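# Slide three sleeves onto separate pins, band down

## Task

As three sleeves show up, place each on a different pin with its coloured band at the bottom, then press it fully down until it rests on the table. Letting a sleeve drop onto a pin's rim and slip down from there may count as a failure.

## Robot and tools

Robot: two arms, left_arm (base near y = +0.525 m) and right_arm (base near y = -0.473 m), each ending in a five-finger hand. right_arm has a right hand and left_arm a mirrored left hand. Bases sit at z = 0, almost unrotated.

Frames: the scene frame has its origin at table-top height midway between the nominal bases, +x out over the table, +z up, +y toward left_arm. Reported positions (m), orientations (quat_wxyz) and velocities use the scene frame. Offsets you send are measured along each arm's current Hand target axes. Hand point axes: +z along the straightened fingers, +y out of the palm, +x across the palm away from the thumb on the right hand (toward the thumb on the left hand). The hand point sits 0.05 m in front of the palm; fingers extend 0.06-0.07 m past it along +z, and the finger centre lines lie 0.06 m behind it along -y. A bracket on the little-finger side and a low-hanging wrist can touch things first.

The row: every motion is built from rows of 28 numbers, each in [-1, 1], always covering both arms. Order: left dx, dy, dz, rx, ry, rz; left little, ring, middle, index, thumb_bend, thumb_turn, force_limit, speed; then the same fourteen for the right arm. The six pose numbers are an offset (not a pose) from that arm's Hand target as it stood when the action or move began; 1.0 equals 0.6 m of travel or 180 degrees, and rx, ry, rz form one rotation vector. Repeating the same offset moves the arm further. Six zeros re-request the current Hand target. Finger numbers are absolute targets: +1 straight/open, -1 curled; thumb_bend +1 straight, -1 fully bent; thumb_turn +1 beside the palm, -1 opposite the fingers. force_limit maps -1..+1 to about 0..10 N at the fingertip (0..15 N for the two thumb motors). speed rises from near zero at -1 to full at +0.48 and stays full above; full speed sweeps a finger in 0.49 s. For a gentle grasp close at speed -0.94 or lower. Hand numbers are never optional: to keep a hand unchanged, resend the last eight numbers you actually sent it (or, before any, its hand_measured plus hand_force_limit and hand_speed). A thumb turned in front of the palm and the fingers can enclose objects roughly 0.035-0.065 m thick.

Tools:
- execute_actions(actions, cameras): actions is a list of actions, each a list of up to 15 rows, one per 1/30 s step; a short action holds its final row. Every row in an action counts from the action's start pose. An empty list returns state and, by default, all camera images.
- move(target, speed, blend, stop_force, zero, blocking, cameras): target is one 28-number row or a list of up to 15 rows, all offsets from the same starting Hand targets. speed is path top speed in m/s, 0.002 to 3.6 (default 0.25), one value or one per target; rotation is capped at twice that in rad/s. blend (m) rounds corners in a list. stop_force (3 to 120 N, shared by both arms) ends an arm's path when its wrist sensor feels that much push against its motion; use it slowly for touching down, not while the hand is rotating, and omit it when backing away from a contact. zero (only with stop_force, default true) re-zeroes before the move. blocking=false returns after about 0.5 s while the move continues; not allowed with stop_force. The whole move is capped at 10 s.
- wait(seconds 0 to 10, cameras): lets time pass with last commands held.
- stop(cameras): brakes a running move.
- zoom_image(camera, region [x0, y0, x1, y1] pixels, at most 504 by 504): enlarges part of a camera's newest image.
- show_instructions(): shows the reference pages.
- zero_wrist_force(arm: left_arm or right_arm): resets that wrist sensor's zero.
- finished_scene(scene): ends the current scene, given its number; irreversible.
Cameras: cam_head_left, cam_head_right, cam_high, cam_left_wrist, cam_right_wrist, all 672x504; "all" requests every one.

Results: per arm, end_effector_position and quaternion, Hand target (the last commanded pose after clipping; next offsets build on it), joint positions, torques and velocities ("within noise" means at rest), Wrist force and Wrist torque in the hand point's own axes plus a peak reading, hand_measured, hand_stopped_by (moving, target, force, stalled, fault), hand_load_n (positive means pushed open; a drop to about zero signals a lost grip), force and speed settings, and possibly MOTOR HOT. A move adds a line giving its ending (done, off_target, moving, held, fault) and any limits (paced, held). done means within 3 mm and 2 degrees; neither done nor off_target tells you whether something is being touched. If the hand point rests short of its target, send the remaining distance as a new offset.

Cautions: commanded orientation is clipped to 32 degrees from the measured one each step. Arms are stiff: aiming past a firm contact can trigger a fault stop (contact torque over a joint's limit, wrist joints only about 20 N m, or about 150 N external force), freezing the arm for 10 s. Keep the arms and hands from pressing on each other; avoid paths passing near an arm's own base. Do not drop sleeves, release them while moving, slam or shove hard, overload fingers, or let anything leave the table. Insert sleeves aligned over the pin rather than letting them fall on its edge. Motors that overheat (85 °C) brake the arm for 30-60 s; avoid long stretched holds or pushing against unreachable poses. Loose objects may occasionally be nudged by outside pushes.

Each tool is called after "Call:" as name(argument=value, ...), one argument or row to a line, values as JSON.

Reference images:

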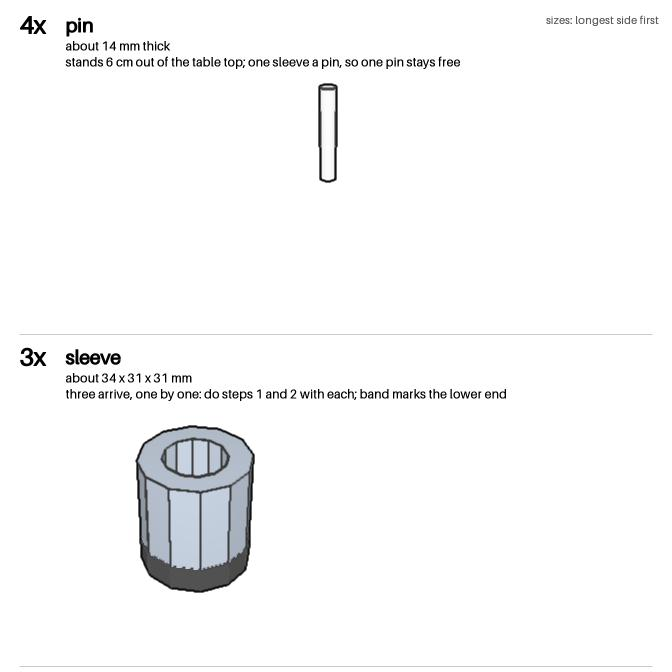

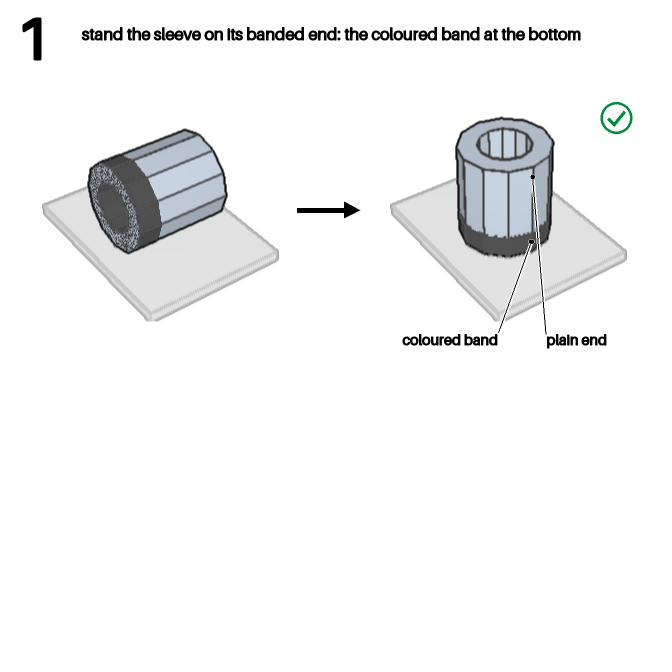

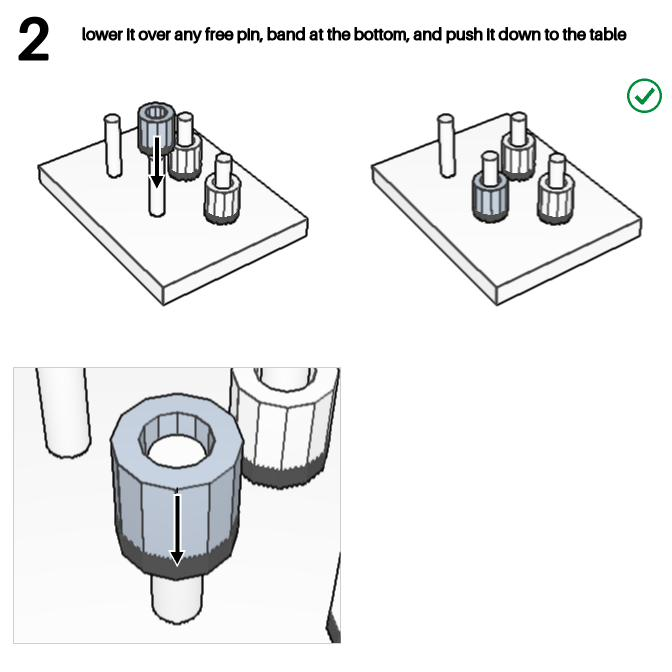

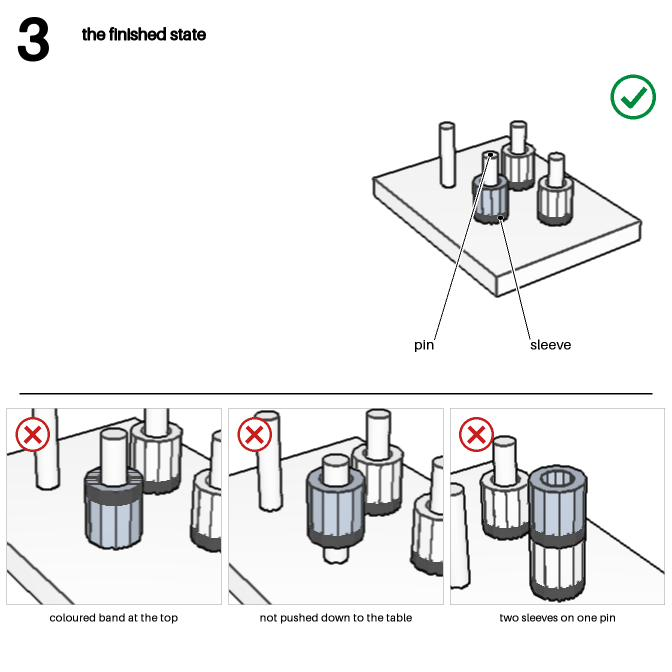

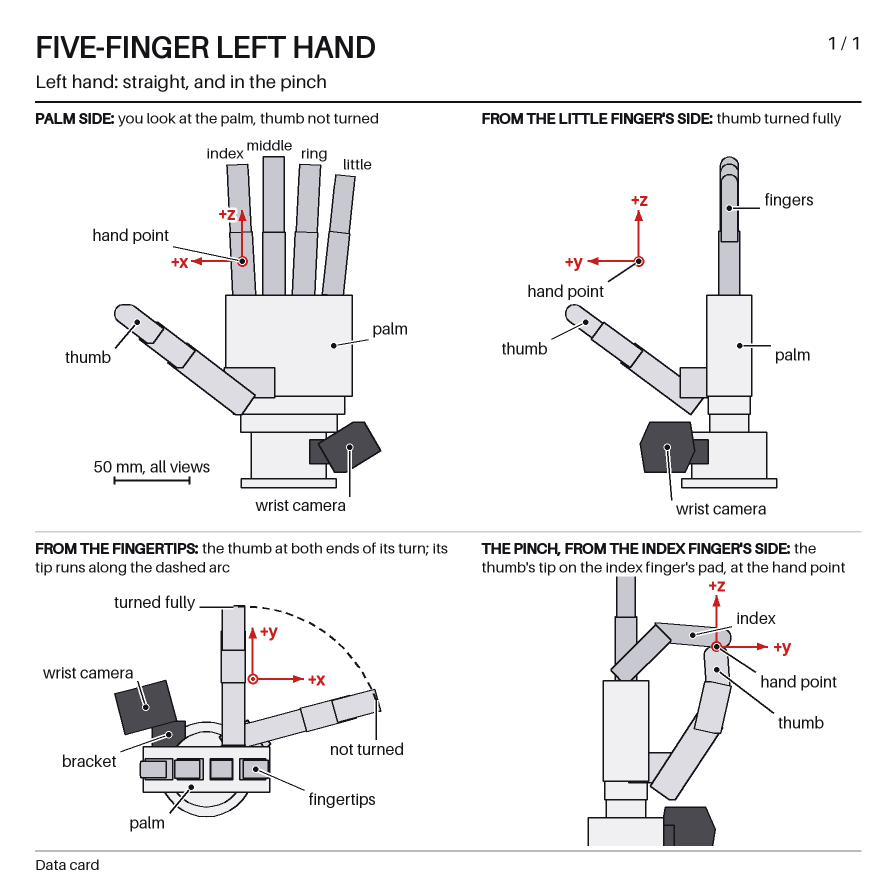

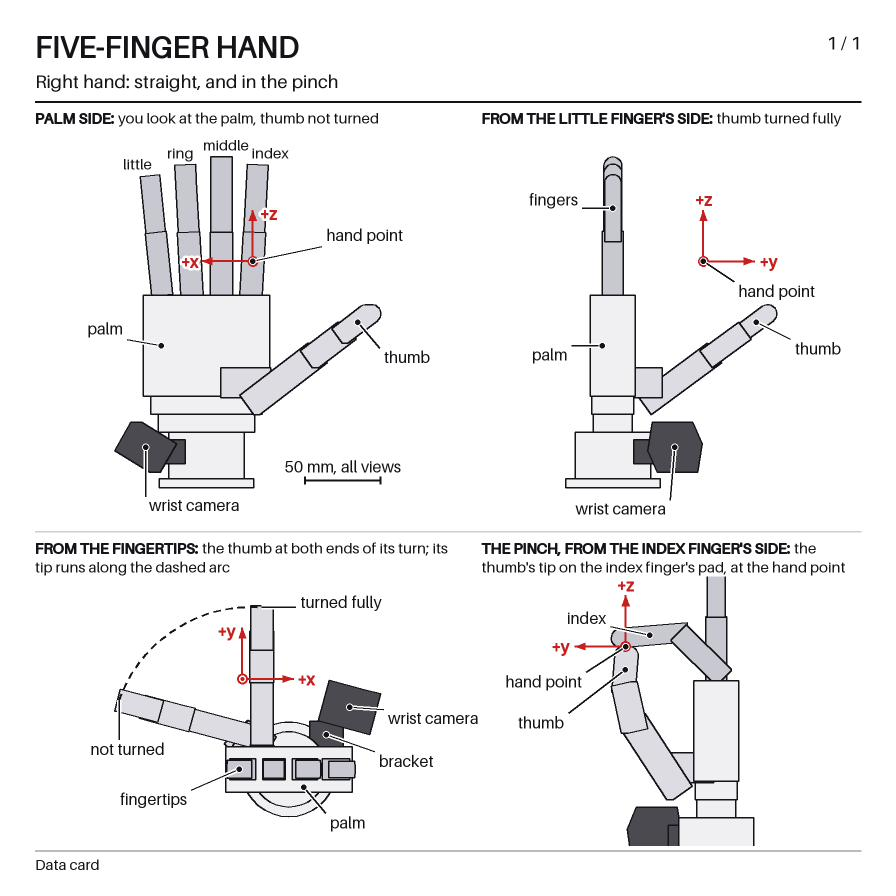

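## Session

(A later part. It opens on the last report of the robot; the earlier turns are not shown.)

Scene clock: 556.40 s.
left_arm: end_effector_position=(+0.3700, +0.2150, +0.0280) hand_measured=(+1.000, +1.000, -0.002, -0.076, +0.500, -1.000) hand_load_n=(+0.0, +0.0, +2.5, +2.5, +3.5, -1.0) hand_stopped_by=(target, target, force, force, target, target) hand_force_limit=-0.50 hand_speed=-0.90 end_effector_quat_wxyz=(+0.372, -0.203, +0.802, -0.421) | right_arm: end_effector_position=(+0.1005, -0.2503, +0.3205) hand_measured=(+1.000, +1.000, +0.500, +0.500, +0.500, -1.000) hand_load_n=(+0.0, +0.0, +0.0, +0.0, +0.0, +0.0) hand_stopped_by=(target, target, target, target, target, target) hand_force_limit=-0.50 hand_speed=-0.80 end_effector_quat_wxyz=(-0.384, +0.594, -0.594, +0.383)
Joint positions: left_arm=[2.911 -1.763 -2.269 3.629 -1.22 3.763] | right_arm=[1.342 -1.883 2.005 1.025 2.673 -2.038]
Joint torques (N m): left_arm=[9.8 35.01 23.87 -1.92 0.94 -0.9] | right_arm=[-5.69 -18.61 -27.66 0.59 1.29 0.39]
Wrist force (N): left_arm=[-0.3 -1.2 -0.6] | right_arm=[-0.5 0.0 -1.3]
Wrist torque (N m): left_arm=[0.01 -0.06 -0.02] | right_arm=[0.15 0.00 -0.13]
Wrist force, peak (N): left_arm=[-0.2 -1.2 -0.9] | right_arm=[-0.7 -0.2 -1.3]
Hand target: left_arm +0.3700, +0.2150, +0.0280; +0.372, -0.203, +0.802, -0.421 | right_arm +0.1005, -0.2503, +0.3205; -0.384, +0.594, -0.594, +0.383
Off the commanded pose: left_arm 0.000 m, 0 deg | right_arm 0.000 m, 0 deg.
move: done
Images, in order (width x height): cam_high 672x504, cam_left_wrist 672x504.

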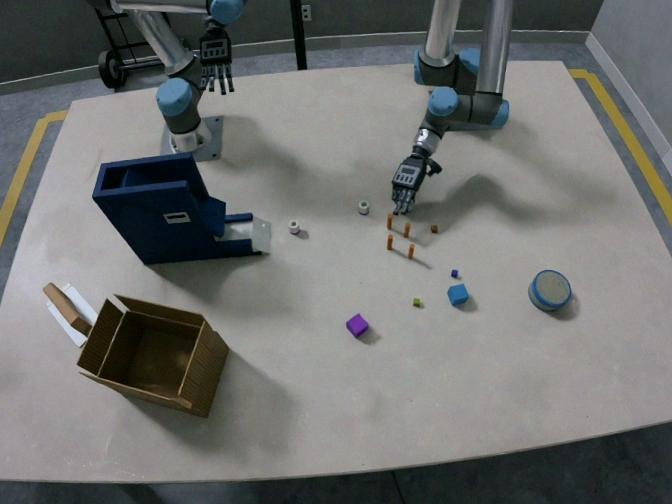

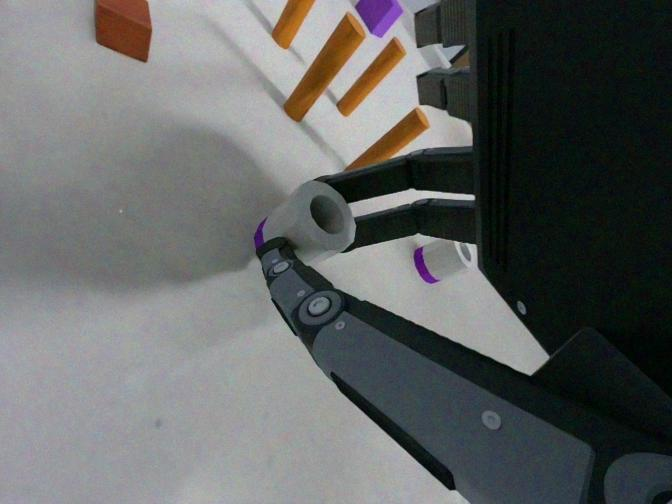

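Call:
move(
  target=[
    [-0.0528,-0.1035,-0.0461,0,0,0,1,1,-0.2,-0.2,0.5,-1,-0.5,-0.9,0,0,0,0,0,0,1,1,0.5,0.5,0.5,-1,-0.5,-0.8],
    [-0.0582,-0.1592,0.0852,0.0704,0.138,0.0614,1,1,-0.2,-0.2,0.5,-1,-0.5,-0.9,0,0,0,0,0,0,1,1,0.5,0.5,0.5,-1,-0.5,-0.8],
  ],
  cameras=["cam_high","cam_left_wrist","cam_head_left","cam_head_right"],
  speed=[0.08,0.12],
)

Call:
zoom_image(
  camera="cam_high",
  region=[350, 160, 450, 270],
)

Call:
zoom_image(
  camera="cam_left_wrist",
  region=[170, 100, 420, 290],
)

Scene clock: 579.70 s.
left_arm: end_effector_position=(+0.4329, +0.1568, +0.1030) hand_measured=(+1.000, +1.000, -0.002, -0.076, +0.500, -1.000) hand_load_n=(+0.0, +0.0, +2.5, +2.0, +4.0, +0.0) hand_stopped_by=(target, target, force, force, target, target) hand_force_limit=-0.50 hand_speed=-0.90 end_effector_quat_wxyz=(+0.250, +0.011, +0.828, -0.502) | right_arm: end_effector_position=(+0.1005, -0.2503, +0.3205) hand_measured=(+1.000, +1.000, +0.500, +0.500, +0.500, -1.000) hand_load_n=(+0.0, +0.0, +0.0, +0.0, +0.0, +0.0) hand_stopped_by=(target, target, target, target, target, target) hand_force_limit=-0.50 hand_speed=-0.80 end_effector_quat_wxyz=(-0.384, +0.594, -0.594, +0.383)
Joint positions: left_arm=[3.013 -1.935 -1.806 3.103 -0.67 4.143] | right_arm=[1.342 -1.883 2.005 1.025 2.673 -2.038]
Joint torques (N m): left_arm=[-1.2 44.09 17.55 0.86 -0.55 0.21] | right_arm=[-4.62 -19.29 -27.92 0.65 1.43 0.58]
Wrist force (N): left_arm=[0.4 0.5 0.3] | right_arm=[-0.6 -0.2 -1.1]
Wrist torque (N m): left_arm=[0.00 -0.07 -0.15] | right_arm=[0.12 0.02 -0.14]
Wrist force, peak (N): left_arm=[0.9 2.2 0.1] | right_arm=[-0.6 0.2 -1.4]
Hand target: left_arm +0.4328, +0.1568, +0.1030; +0.250, +0.011, +0.828, -0.503 | right_arm +0.1005, -0.2503, +0.3205; -0.384, +0.594, -0.594, +0.383
Off the commanded pose: left_arm 0.000 m, 0 deg | right_arm 0.000 m, 0 deg.
move: done
Images, in order (width x height): cam_head_left 672x504, cam_head_right 672x504, cam_high 672x504, cam_left_wrist 672x504.

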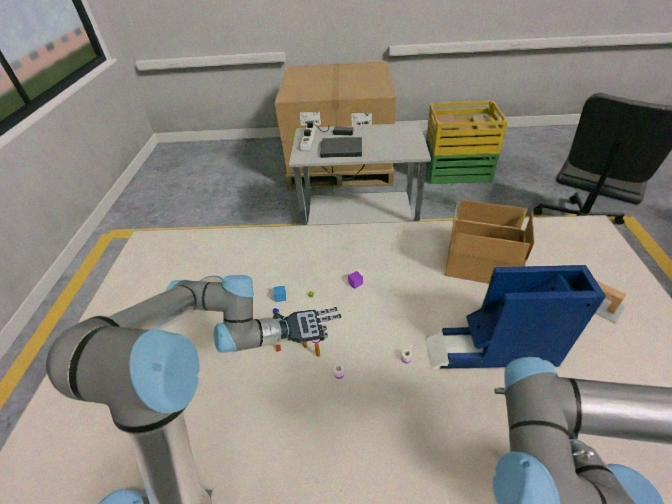

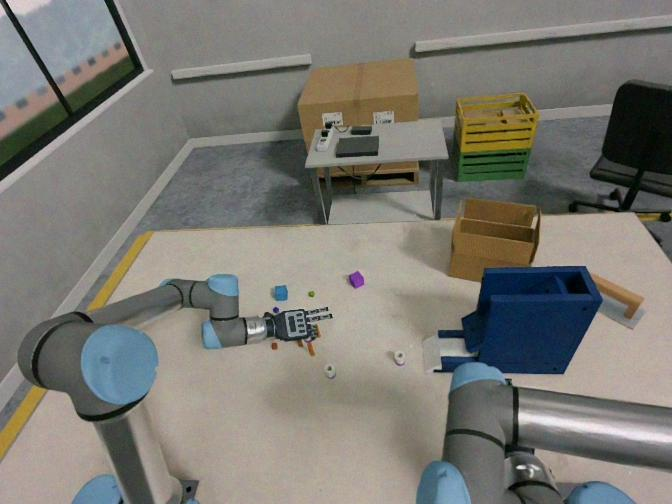

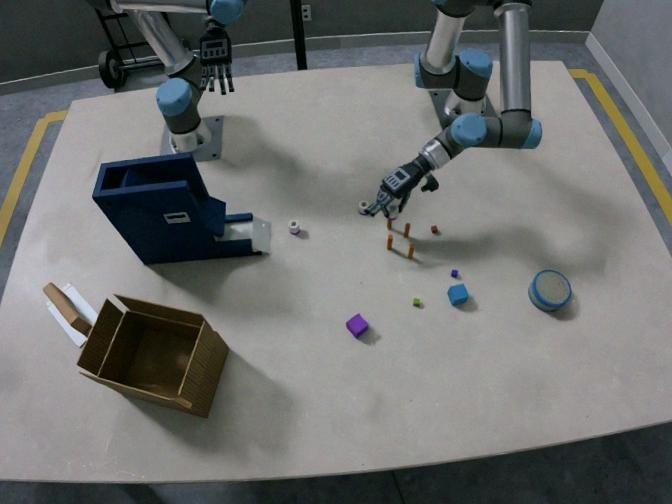

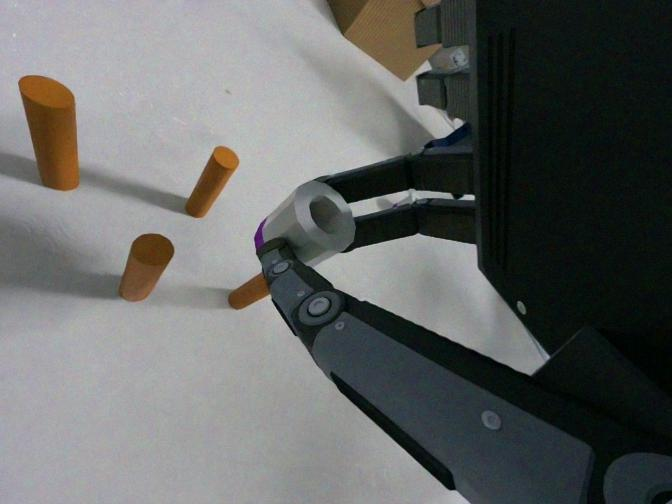

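Scaled by 4.582 from the camera's 672x504 image, which has a finer 960x720 frame.

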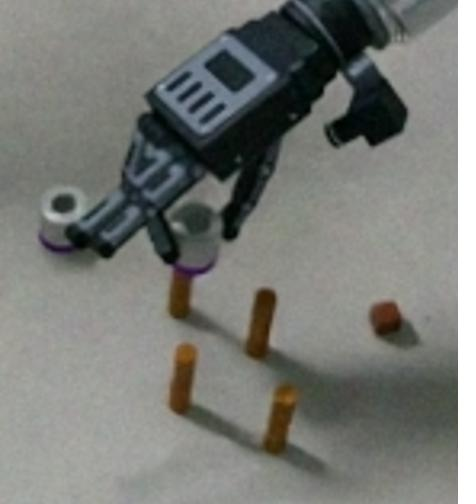

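Scaled by 2.016 from the camera's 672x504 image, which has a finer 960x720 frame.

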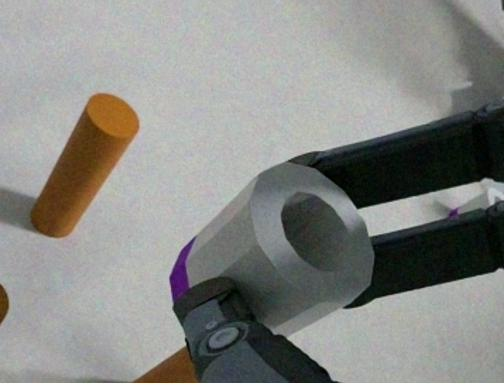

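Call:
move(
  target=[0.0102,-0.0084,0.0071,0,0,0,1,1,-0.2,-0.2,0.5,-1,-0.5,-0.9,0,0,0,0,0,0,1,1,0.5,0.5,0.5,-1,-0.5,-0.8],
  cameras=["cam_high","cam_left_wrist"],
  speed=0.05,
)

Call:
zoom_image(
  camera="cam_high",
  region=[365, 190, 425, 240],
)

Call:
zoom_image(
  camera="cam_left_wrist",
  region=[200, 160, 380, 330],
)

Scene clock: 588.77 s.
left_arm: end_effector_position=(+0.4277, +0.1492, +0.1030) hand_measured=(+1.000, +1.000, -0.002, -0.076, +0.500, -1.000) hand_load_n=(+0.0, +0.0, +2.0, +2.5, +4.0, +0.0) hand_stopped_by=(target, target, force, force, target, target) hand_force_limit=-0.50 hand_speed=-0.90 end_effector_quat_wxyz=(+0.250, +0.011, +0.828, -0.503) | right_arm: end_effector_position=(+0.1005, -0.2503, +0.3205) hand_measured=(+1.000, +1.000, +0.500, +0.500, +0.500, -1.000) hand_load_n=(-0.5, +0.0, +0.0, -0.5, +0.0, +0.0) hand_stopped_by=(target, target, target, target, target, target) hand_force_limit=-0.50 hand_speed=-0.80 end_effector_quat_wxyz=(-0.384, +0.594, -0.594, +0.383)
Joint positions: left_arm=[2.993 -1.928 -1.813 3.118 -0.686 4.125] | right_arm=[1.342 -1.883 2.005 1.025 2.673 -2.038]
Joint torques (N m): left_arm=[10.18 42.39 18.46 -1.42 1.84 0.89] | right_arm=[-5.25 -18.59 -27.36 0.64 1.56 0.64]
Wrist force (N): left_arm=[0.3 0.7 0.2] | right_arm=[-0.4 0.1 -1.0]
Wrist torque (N m): left_arm=[0.05 -0.04 -0.08] | right_arm=[0.14 -0.02 -0.12]
Wrist force, peak (N): left_arm=[0.7 0.7 0.2] | right_arm=[-0.6 -0.2 -1.4]
Hand target: left_arm +0.4278, +0.1493, +0.1030; +0.250, +0.011, +0.828, -0.503 | right_arm +0.1005, -0.2503, +0.3205; -0.384, +0.594, -0.594, +0.383
Off the commanded pose: left_arm 0.000 m, 0 deg | right_arm 0.000 m, 0 deg.
move: done
Images, in order (width x height): cam_high 672x504, cam_left_wrist 672x504.

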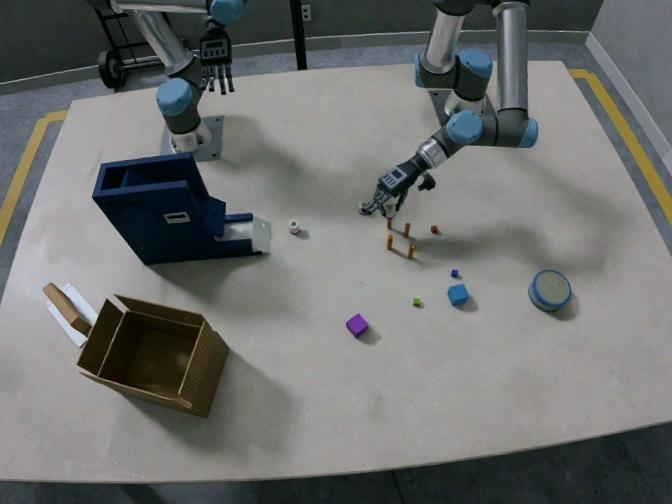

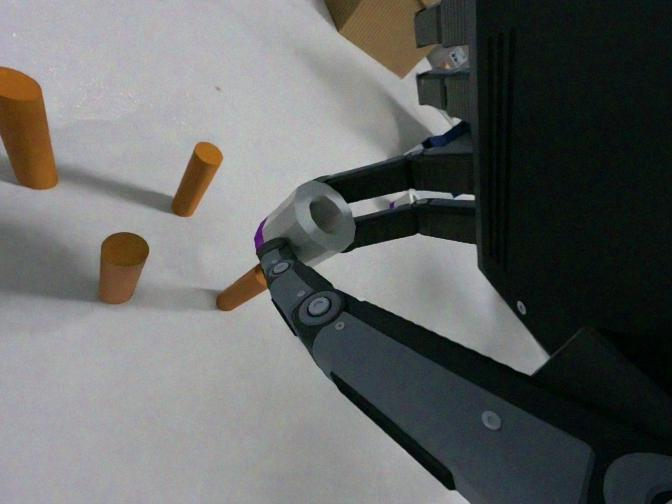

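Scaled by 8.400 from the camera's 672x504 image, which has a finer 960x720 frame.

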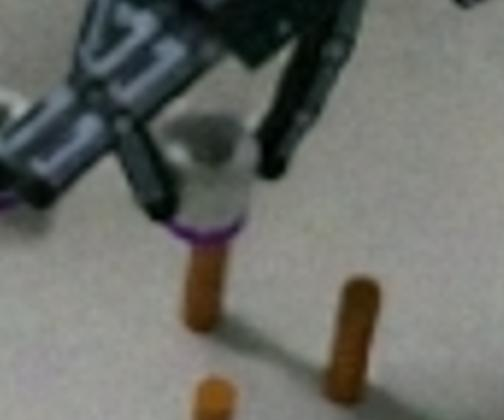

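Scaled by 2.800 from the camera's 672x504 image, which has a finer 960x720 frame.

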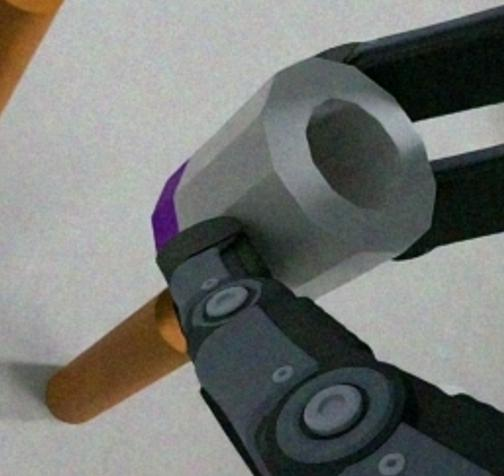

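Call:
zoom_image(
  camera="cam_left_wrist",
  region=[0, 50, 250, 320],
)

Call:
zoom_image(
  camera="cam_left_wrist",
  region=[205, 210, 305, 315],
)

Call:
zoom_image(
  camera="cam_high",
  region=[378, 205, 408, 235],
)

Scaled by 1.867 from the camera's 672x504 image, which has a finer 960x720 frame.

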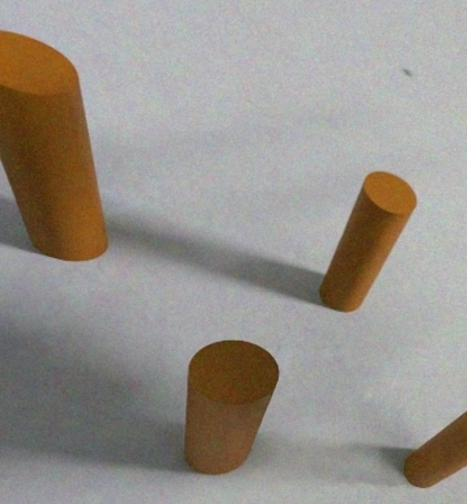

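Scaled by 4.800 from the camera's 672x504 image, which has a finer 960x720 frame.

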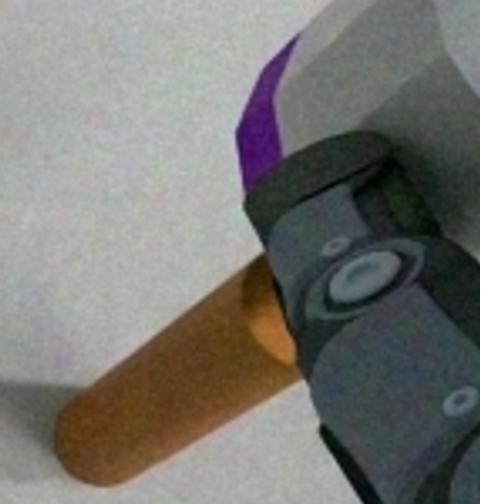

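Scaled by 16.800 from the camera's 672x504 image, which has a finer 960x720 frame.

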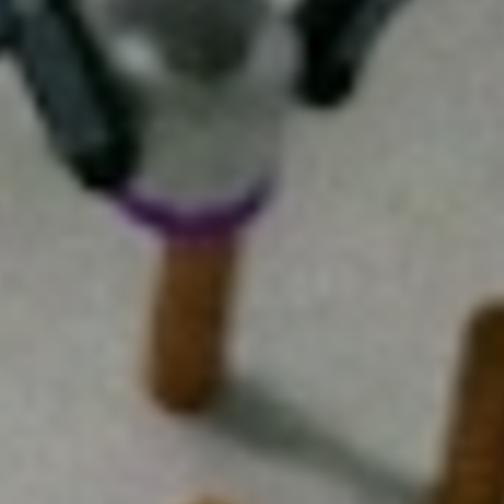

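Call:
move(
  target=[0.0113,0.0091,-0.0062,0,0,0,1,1,-0.2,-0.2,0.5,-1,-0.5,-0.9,0,0,0,0,0,0,1,1,0.5,0.5,0.5,-1,-0.5,-0.8],
  cameras=["cam_high","cam_left_wrist"],
  speed=0.05,
)

Call:
zoom_image(
  camera="cam_left_wrist",
  region=[205, 200, 345, 315],
)

Call:
zoom_image(
  camera="cam_high",
  region=[375, 200, 410, 235],
)

Scene clock: 616.03 s.
left_arm: end_effector_position=(+0.4219, +0.1536, +0.0970) hand_measured=(+1.000, +1.000, -0.002, -0.076, +0.500, -1.000) hand_load_n=(+0.0, +0.0, +2.5, +2.5, +4.0, +0.0) hand_stopped_by=(target, target, force, force, target, target) hand_force_limit=-0.50 hand_speed=-0.90 end_effector_quat_wxyz=(+0.250, +0.011, +0.828, -0.503) | right_arm: end_effector_position=(+0.1005, -0.2503, +0.3205) hand_measured=(+1.000, +1.000, +0.500, +0.500, +0.500, -1.000) hand_load_n=(+0.0, +0.0, +0.0, +0.0, +0.0, +0.0) hand_stopped_by=(target, target, target, target, target, target) hand_force_limit=-0.50 hand_speed=-0.80 end_effector_quat_wxyz=(-0.384, +0.594, -0.594, +0.383)
Joint positions: left_arm=[3.002 -1.923 -1.841 3.134 -0.679 4.133] | right_arm=[1.342 -1.883 2.005 1.025 2.673 -2.038]
Joint torques (N m): left_arm=[-2.09 43.52 29.83 -2.84 1.07 -1.25] | right_arm=[-5.29 -19.07 -27.45 0.77 1.62 1.03]
Wrist force (N): left_arm=[0.3 0.7 -0.1] | right_arm=[-0.3 0.3 -1.2]
Wrist torque (N m): left_arm=[0.07 -0.07 -0.07] | right_arm=[0.18 -0.03 -0.11]
Wrist force, peak (N): left_arm=[0.7 0.8 0.1] | right_arm=[-0.6 0.0 -1.5]
Hand target: left_arm +0.4219, +0.1535, +0.0970; +0.250, +0.011, +0.828, -0.503 | right_arm +0.1005, -0.2503, +0.3205; -0.384, +0.594, -0.594, +0.383
Off the commanded pose: left_arm 0.000 m, 0 deg | right_arm 0.000 m, 0 deg.
move: done
Images, in order (width x height): cam_high 672x504, cam_left_wrist 672x504.

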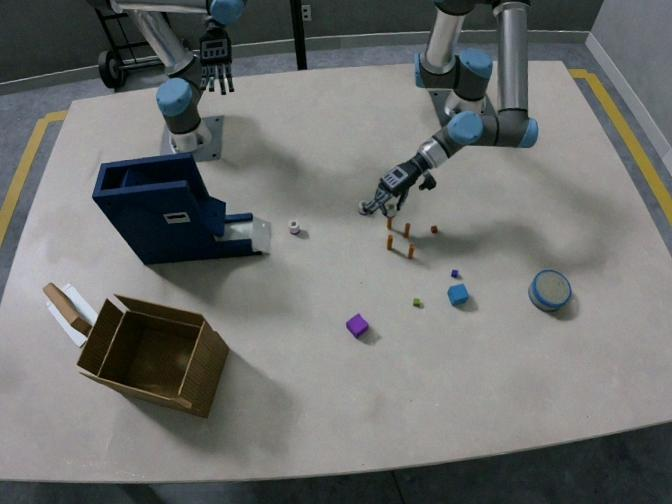

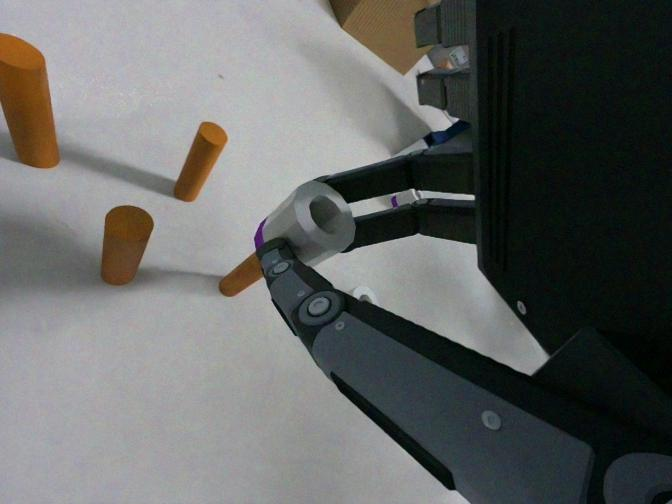

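Scaled by 3.600 from the camera's 672x504 image, which has a finer 960x720 frame.

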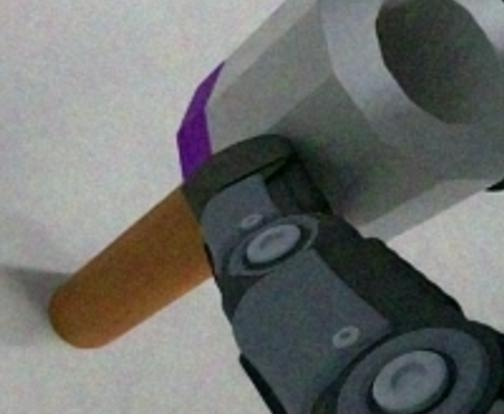

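Scaled by 14.400 from the camera's 672x504 image, which has a finer 960x720 frame.

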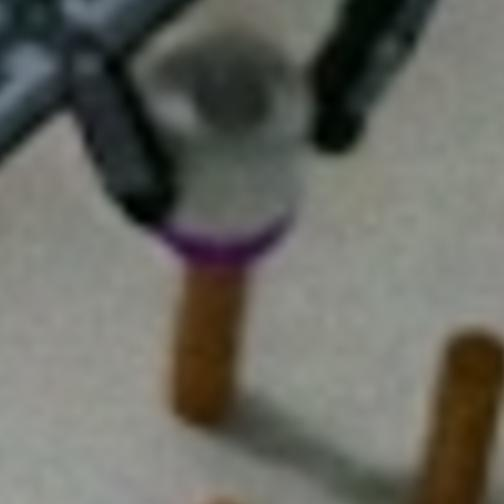

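Call:
execute_actions(
  actions=[],
  cameras=["cam_high","cam_left_wrist","cam_head_left","cam_head_right"],
)

Scene clock: 626.07 s.
left_arm: end_effector_position=(+0.4219, +0.1535, +0.0970) hand_measured=(+1.000, +1.000, -0.002, -0.076, +0.500, -1.000) hand_load_n=(+0.0, +0.0, +2.0, +2.0, +4.0, +0.0) hand_stopped_by=(target, target, force, force, target, target) hand_force_limit=-0.50 hand_speed=-0.90 end_effector_quat_wxyz=(+0.250, +0.011, +0.828, -0.503) | right_arm: end_effector_position=(+0.1005, -0.2503, +0.3205) hand_measured=(+1.000, +1.000, +0.500, +0.500, +0.500, -1.000) hand_load_n=(+0.0, +0.5, +0.0, +0.0, +0.0, +0.0) hand_stopped_by=(target, target, target, target, target, target) hand_force_limit=-0.50 hand_speed=-0.80 end_effector_quat_wxyz=(-0.384, +0.594, -0.594, +0.383)
Joint positions: left_arm=[3.002 -1.923 -1.84 3.134 -0.679 4.133] | right_arm=[1.342 -1.883 2.005 1.025 2.673 -2.038]
Joint velocities: within noise
Joint torques (N m): left_arm=[-12.37 35.93 29.47 -3.88 -1.36 -1.1] | right_arm=[-5.35 -19.2 -27.07 0.8 1.62 1.18]
Motor temperatures (°C): left_arm=[28 33 36 44 33 34] | right_arm=[31 34 35 41 40 38]
Wrist force (N): left_arm=[0.5 0.8 0.2] | right_arm=[-0.4 -0.1 -0.9]
Wrist torque (N m): left_arm=[0.06 -0.09 -0.07] | right_arm=[0.11 -0.02 -0.12]
Wrist force, peak (N): left_arm=[0.6 0.9 0.2] | right_arm=[-0.7 0.2 -1.3]
Hand target: left_arm +0.4219, +0.1535, +0.0970; +0.250, +0.011, +0.828, -0.503 | right_arm +0.1005, -0.2503, +0.3205; -0.384, +0.594, -0.594, +0.383
Off the commanded pose: left_arm 0.000 m, 0 deg | right_arm 0.000 m, 0 deg.
Images, in order (width x height): cam_head_left 672x504, cam_head_right 672x504, cam_high 672x504, cam_left_wrist 672x504.

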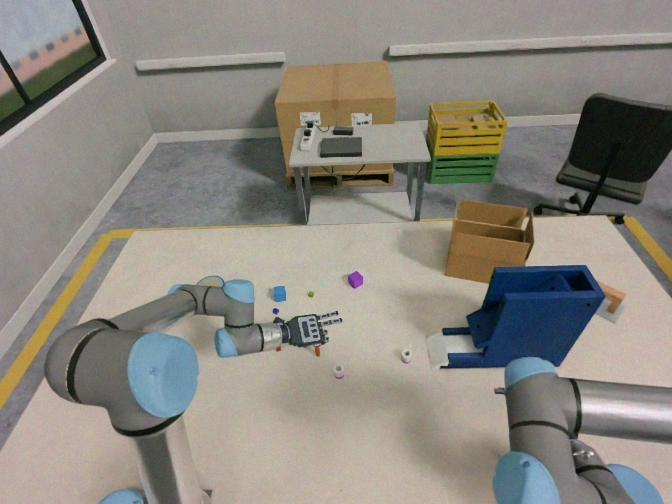

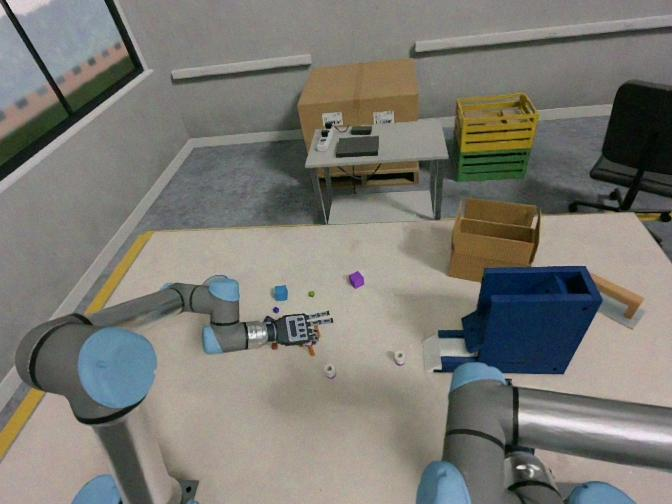

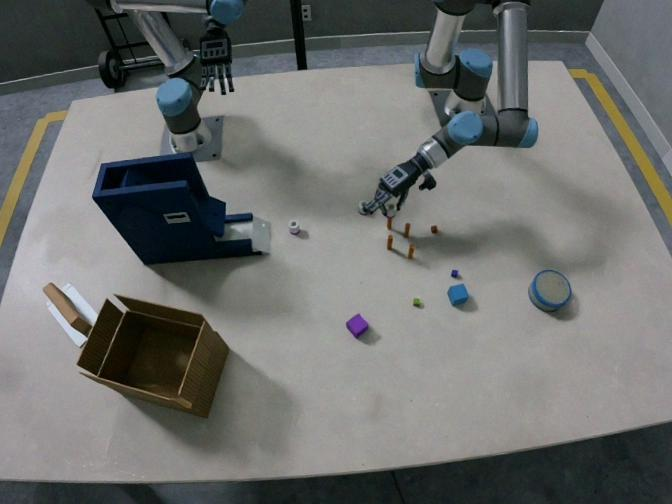

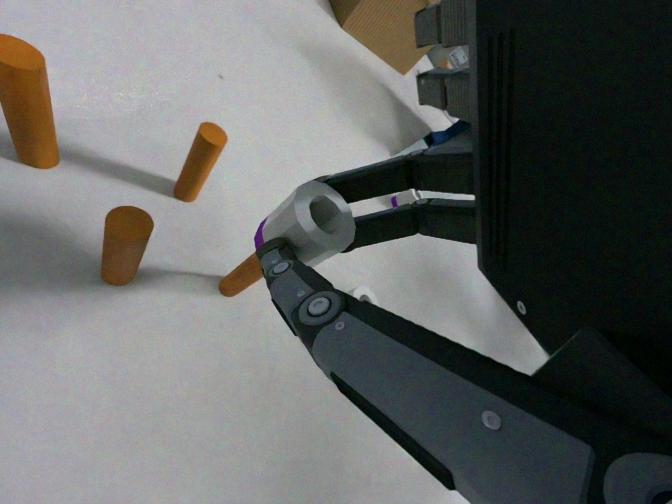

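Call:
zoom_image(
  camera="cam_left_wrist",
  region=[200, 170, 370, 310],
)

Call:
zoom_image(
  camera="cam_high",
  region=[375, 200, 410, 235],
)

Scaled by 2.965 from the camera's 672x504 image, which has a finer 960x720 frame.

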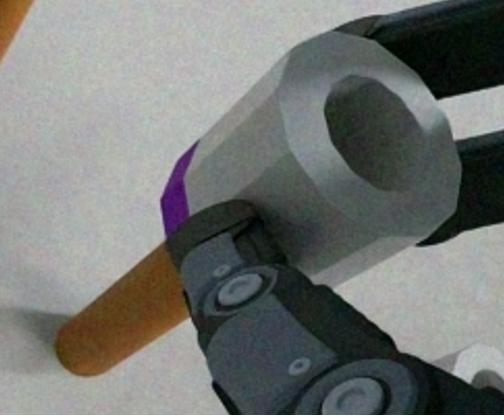

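Scaled by 14.400 from the camera's 672x504 image, which has a finer 960x720 frame.

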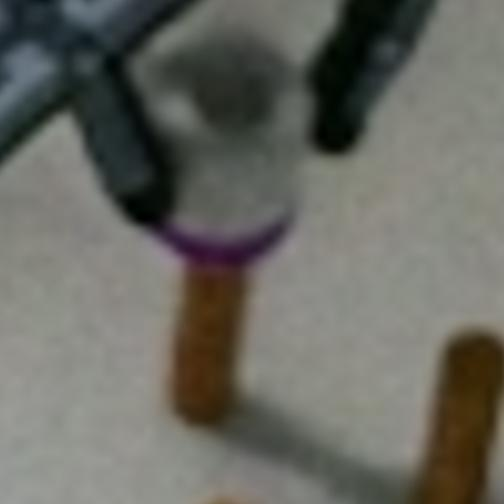

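Call:
zoom_image(
  camera="cam_left_wrist",
  region=[0, 20, 240, 200],
)

Call:
zoom_image(
  camera="cam_left_wrist",
  region=[80, 190, 280, 340],
)

Scaled by 2.100 from the camera's 672x504 image, which has a finer 960x720 frame.

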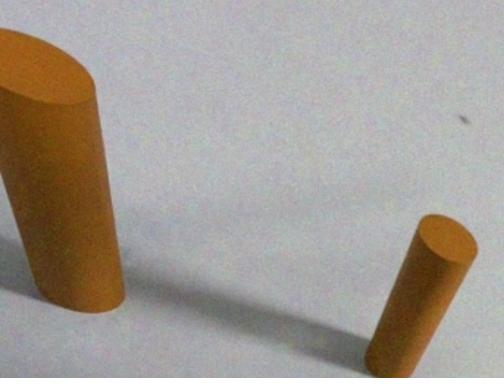

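Scaled by 2.520 from the camera's 672x504 image, which has a finer 960x720 frame.

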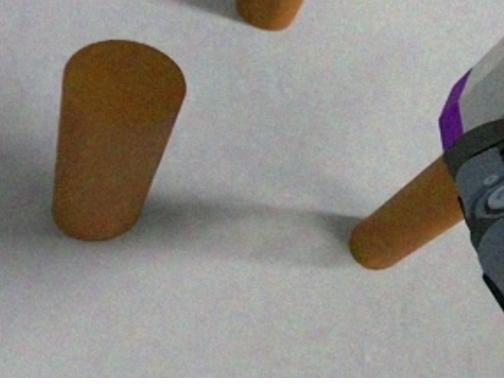

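Call:
zoom_image(
  camera="cam_left_wrist",
  region=[250, 170, 362, 270],
)

Call:
zoom_image(
  camera="cam_left_wrist",
  region=[205, 230, 275, 305],
)

Scaled by 4.500 from the camera's 672x504 image, which has a finer 960x720 frame.

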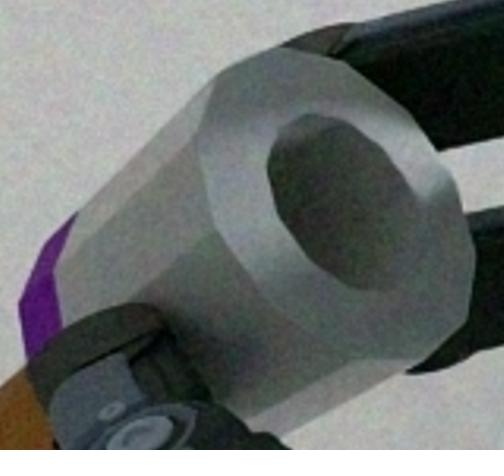

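Scaled by 6.720 from the camera's 672x504 image, which has a finer 960x720 frame.

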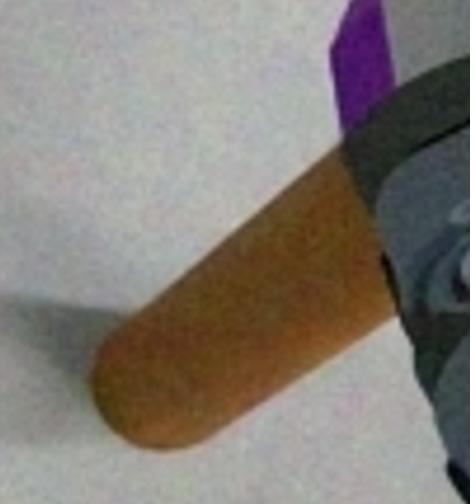

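Call:
zoom_image(
  camera="cam_high",
  region=[380, 202, 400, 232],
)

Call:
zoom_image(
  camera="cam_high",
  region=[284, 212, 304, 242],
)

Scaled by 16.800 from the camera's 672x504 image, which has a finer 960x720 frame.

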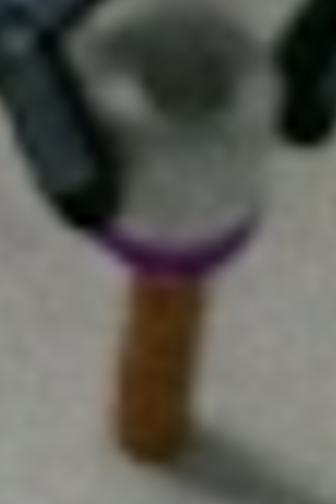

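Scaled by 16.800 from the camera's 672x504 image, which has a finer 960x720 frame.

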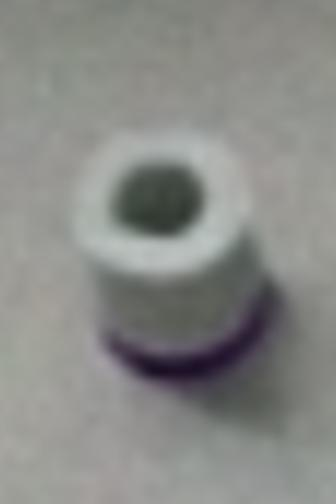

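Call:
move(
  target=[
    [0.0117,0.02403,0.00947,0,0,0,1,1,-0.2,-0.2,0.5,-1,-0.5,-0.9,0,0,0,0,0,0,1,1,0.5,0.5,0.5,-1,-0.5,-0.8],
  ],
  speed=0.015,
  stop_force=3,
  cameras=["cam_high","cam_left_wrist"],
)

Scene clock: 663.30 s.
left_arm: end_effector_position=(+0.4219, +0.1543, +0.0800) hand_measured=(+1.000, +1.000, -0.002, -0.076, +0.500, -1.000) hand_load_n=(+0.0, +0.0, +2.5, +2.5, +4.5, +0.0) hand_stopped_by=(target, target, force, force, target, target) hand_force_limit=-0.50 hand_speed=-0.90 end_effector_quat_wxyz=(+0.250, +0.011, +0.828, -0.503) | right_arm: end_effector_position=(+0.1005, -0.2503, +0.3205) hand_measured=(+1.000, +1.000, +0.500, +0.500, +0.500, -1.000) hand_load_n=(+0.0, +0.0, +0.0, +0.0, +0.0, +0.0) hand_stopped_by=(target, target, target, target, target, target) hand_force_limit=-0.50 hand_speed=-0.80 end_effector_quat_wxyz=(-0.384, +0.594, -0.594, +0.383)
Joint positions: left_arm=[3.004 -1.948 -1.858 3.175 -0.677 4.134] | right_arm=[1.342 -1.883 2.005 1.025 2.673 -2.038]
Joint torques (N m): left_arm=[6.91 51.6 28.7 -3.97 1.82 -1.13] | right_arm=[-5.44 -18.89 -26.87 0.87 1.82 1.06]
Wrist force (N): left_arm=[0.2 0.6 0.3] | right_arm=[-0.3 0.0 -1.1]
Wrist torque (N m): left_arm=[0.03 -0.06 -0.09] | right_arm=[0.14 -0.03 -0.11]
Wrist force, peak (N): left_arm=[0.6 0.9 0.1] | right_arm=[-0.5 -0.3 -1.4]
Hand target: left_arm +0.4219, +0.1543, +0.0800; +0.250, +0.011, +0.828, -0.503 | right_arm +0.1005, -0.2503, +0.3205; -0.384, +0.594, -0.594, +0.383
Off the commanded pose: left_arm 0.000 m, 0 deg | right_arm 0.000 m, 0 deg.
move: done
Images, in order (width x height): cam_high 672x504, cam_left_wrist 672x504.

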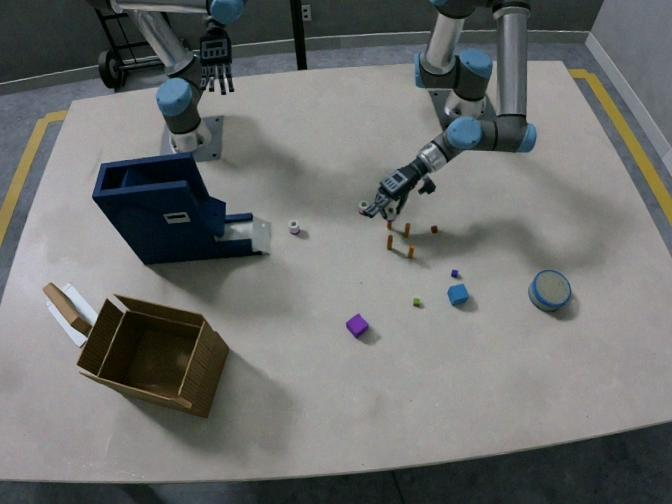

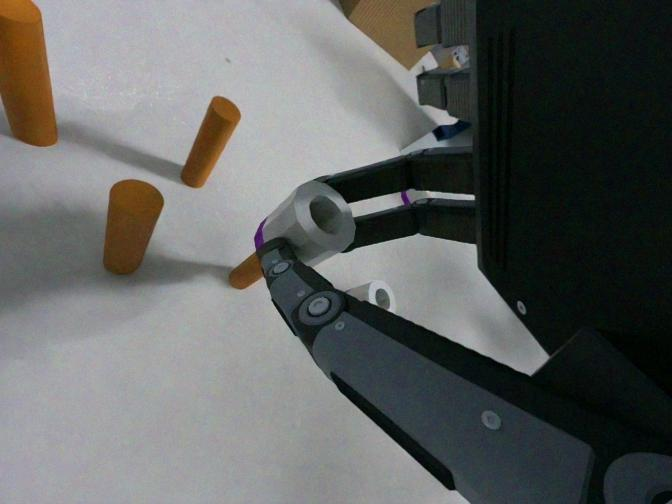

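Call:
zoom_image(
  camera="cam_left_wrist",
  region=[220, 170, 362, 300],
)

Call:
zoom_image(
  camera="cam_high",
  region=[380, 202, 400, 232],
)

Scaled by 3.549 from the camera's 672x504 image, which has a finer 960x720 frame.

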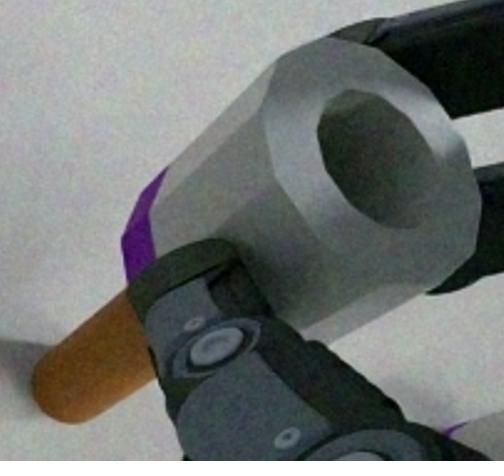

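Scaled by 16.800 from the camera's 672x504 image, which has a finer 960x720 frame.

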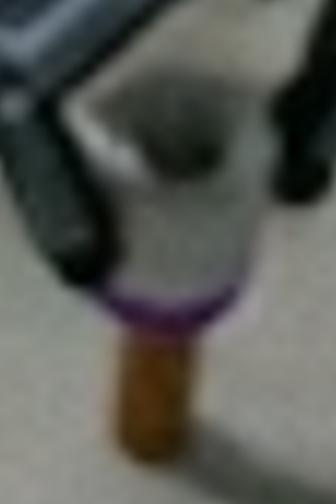

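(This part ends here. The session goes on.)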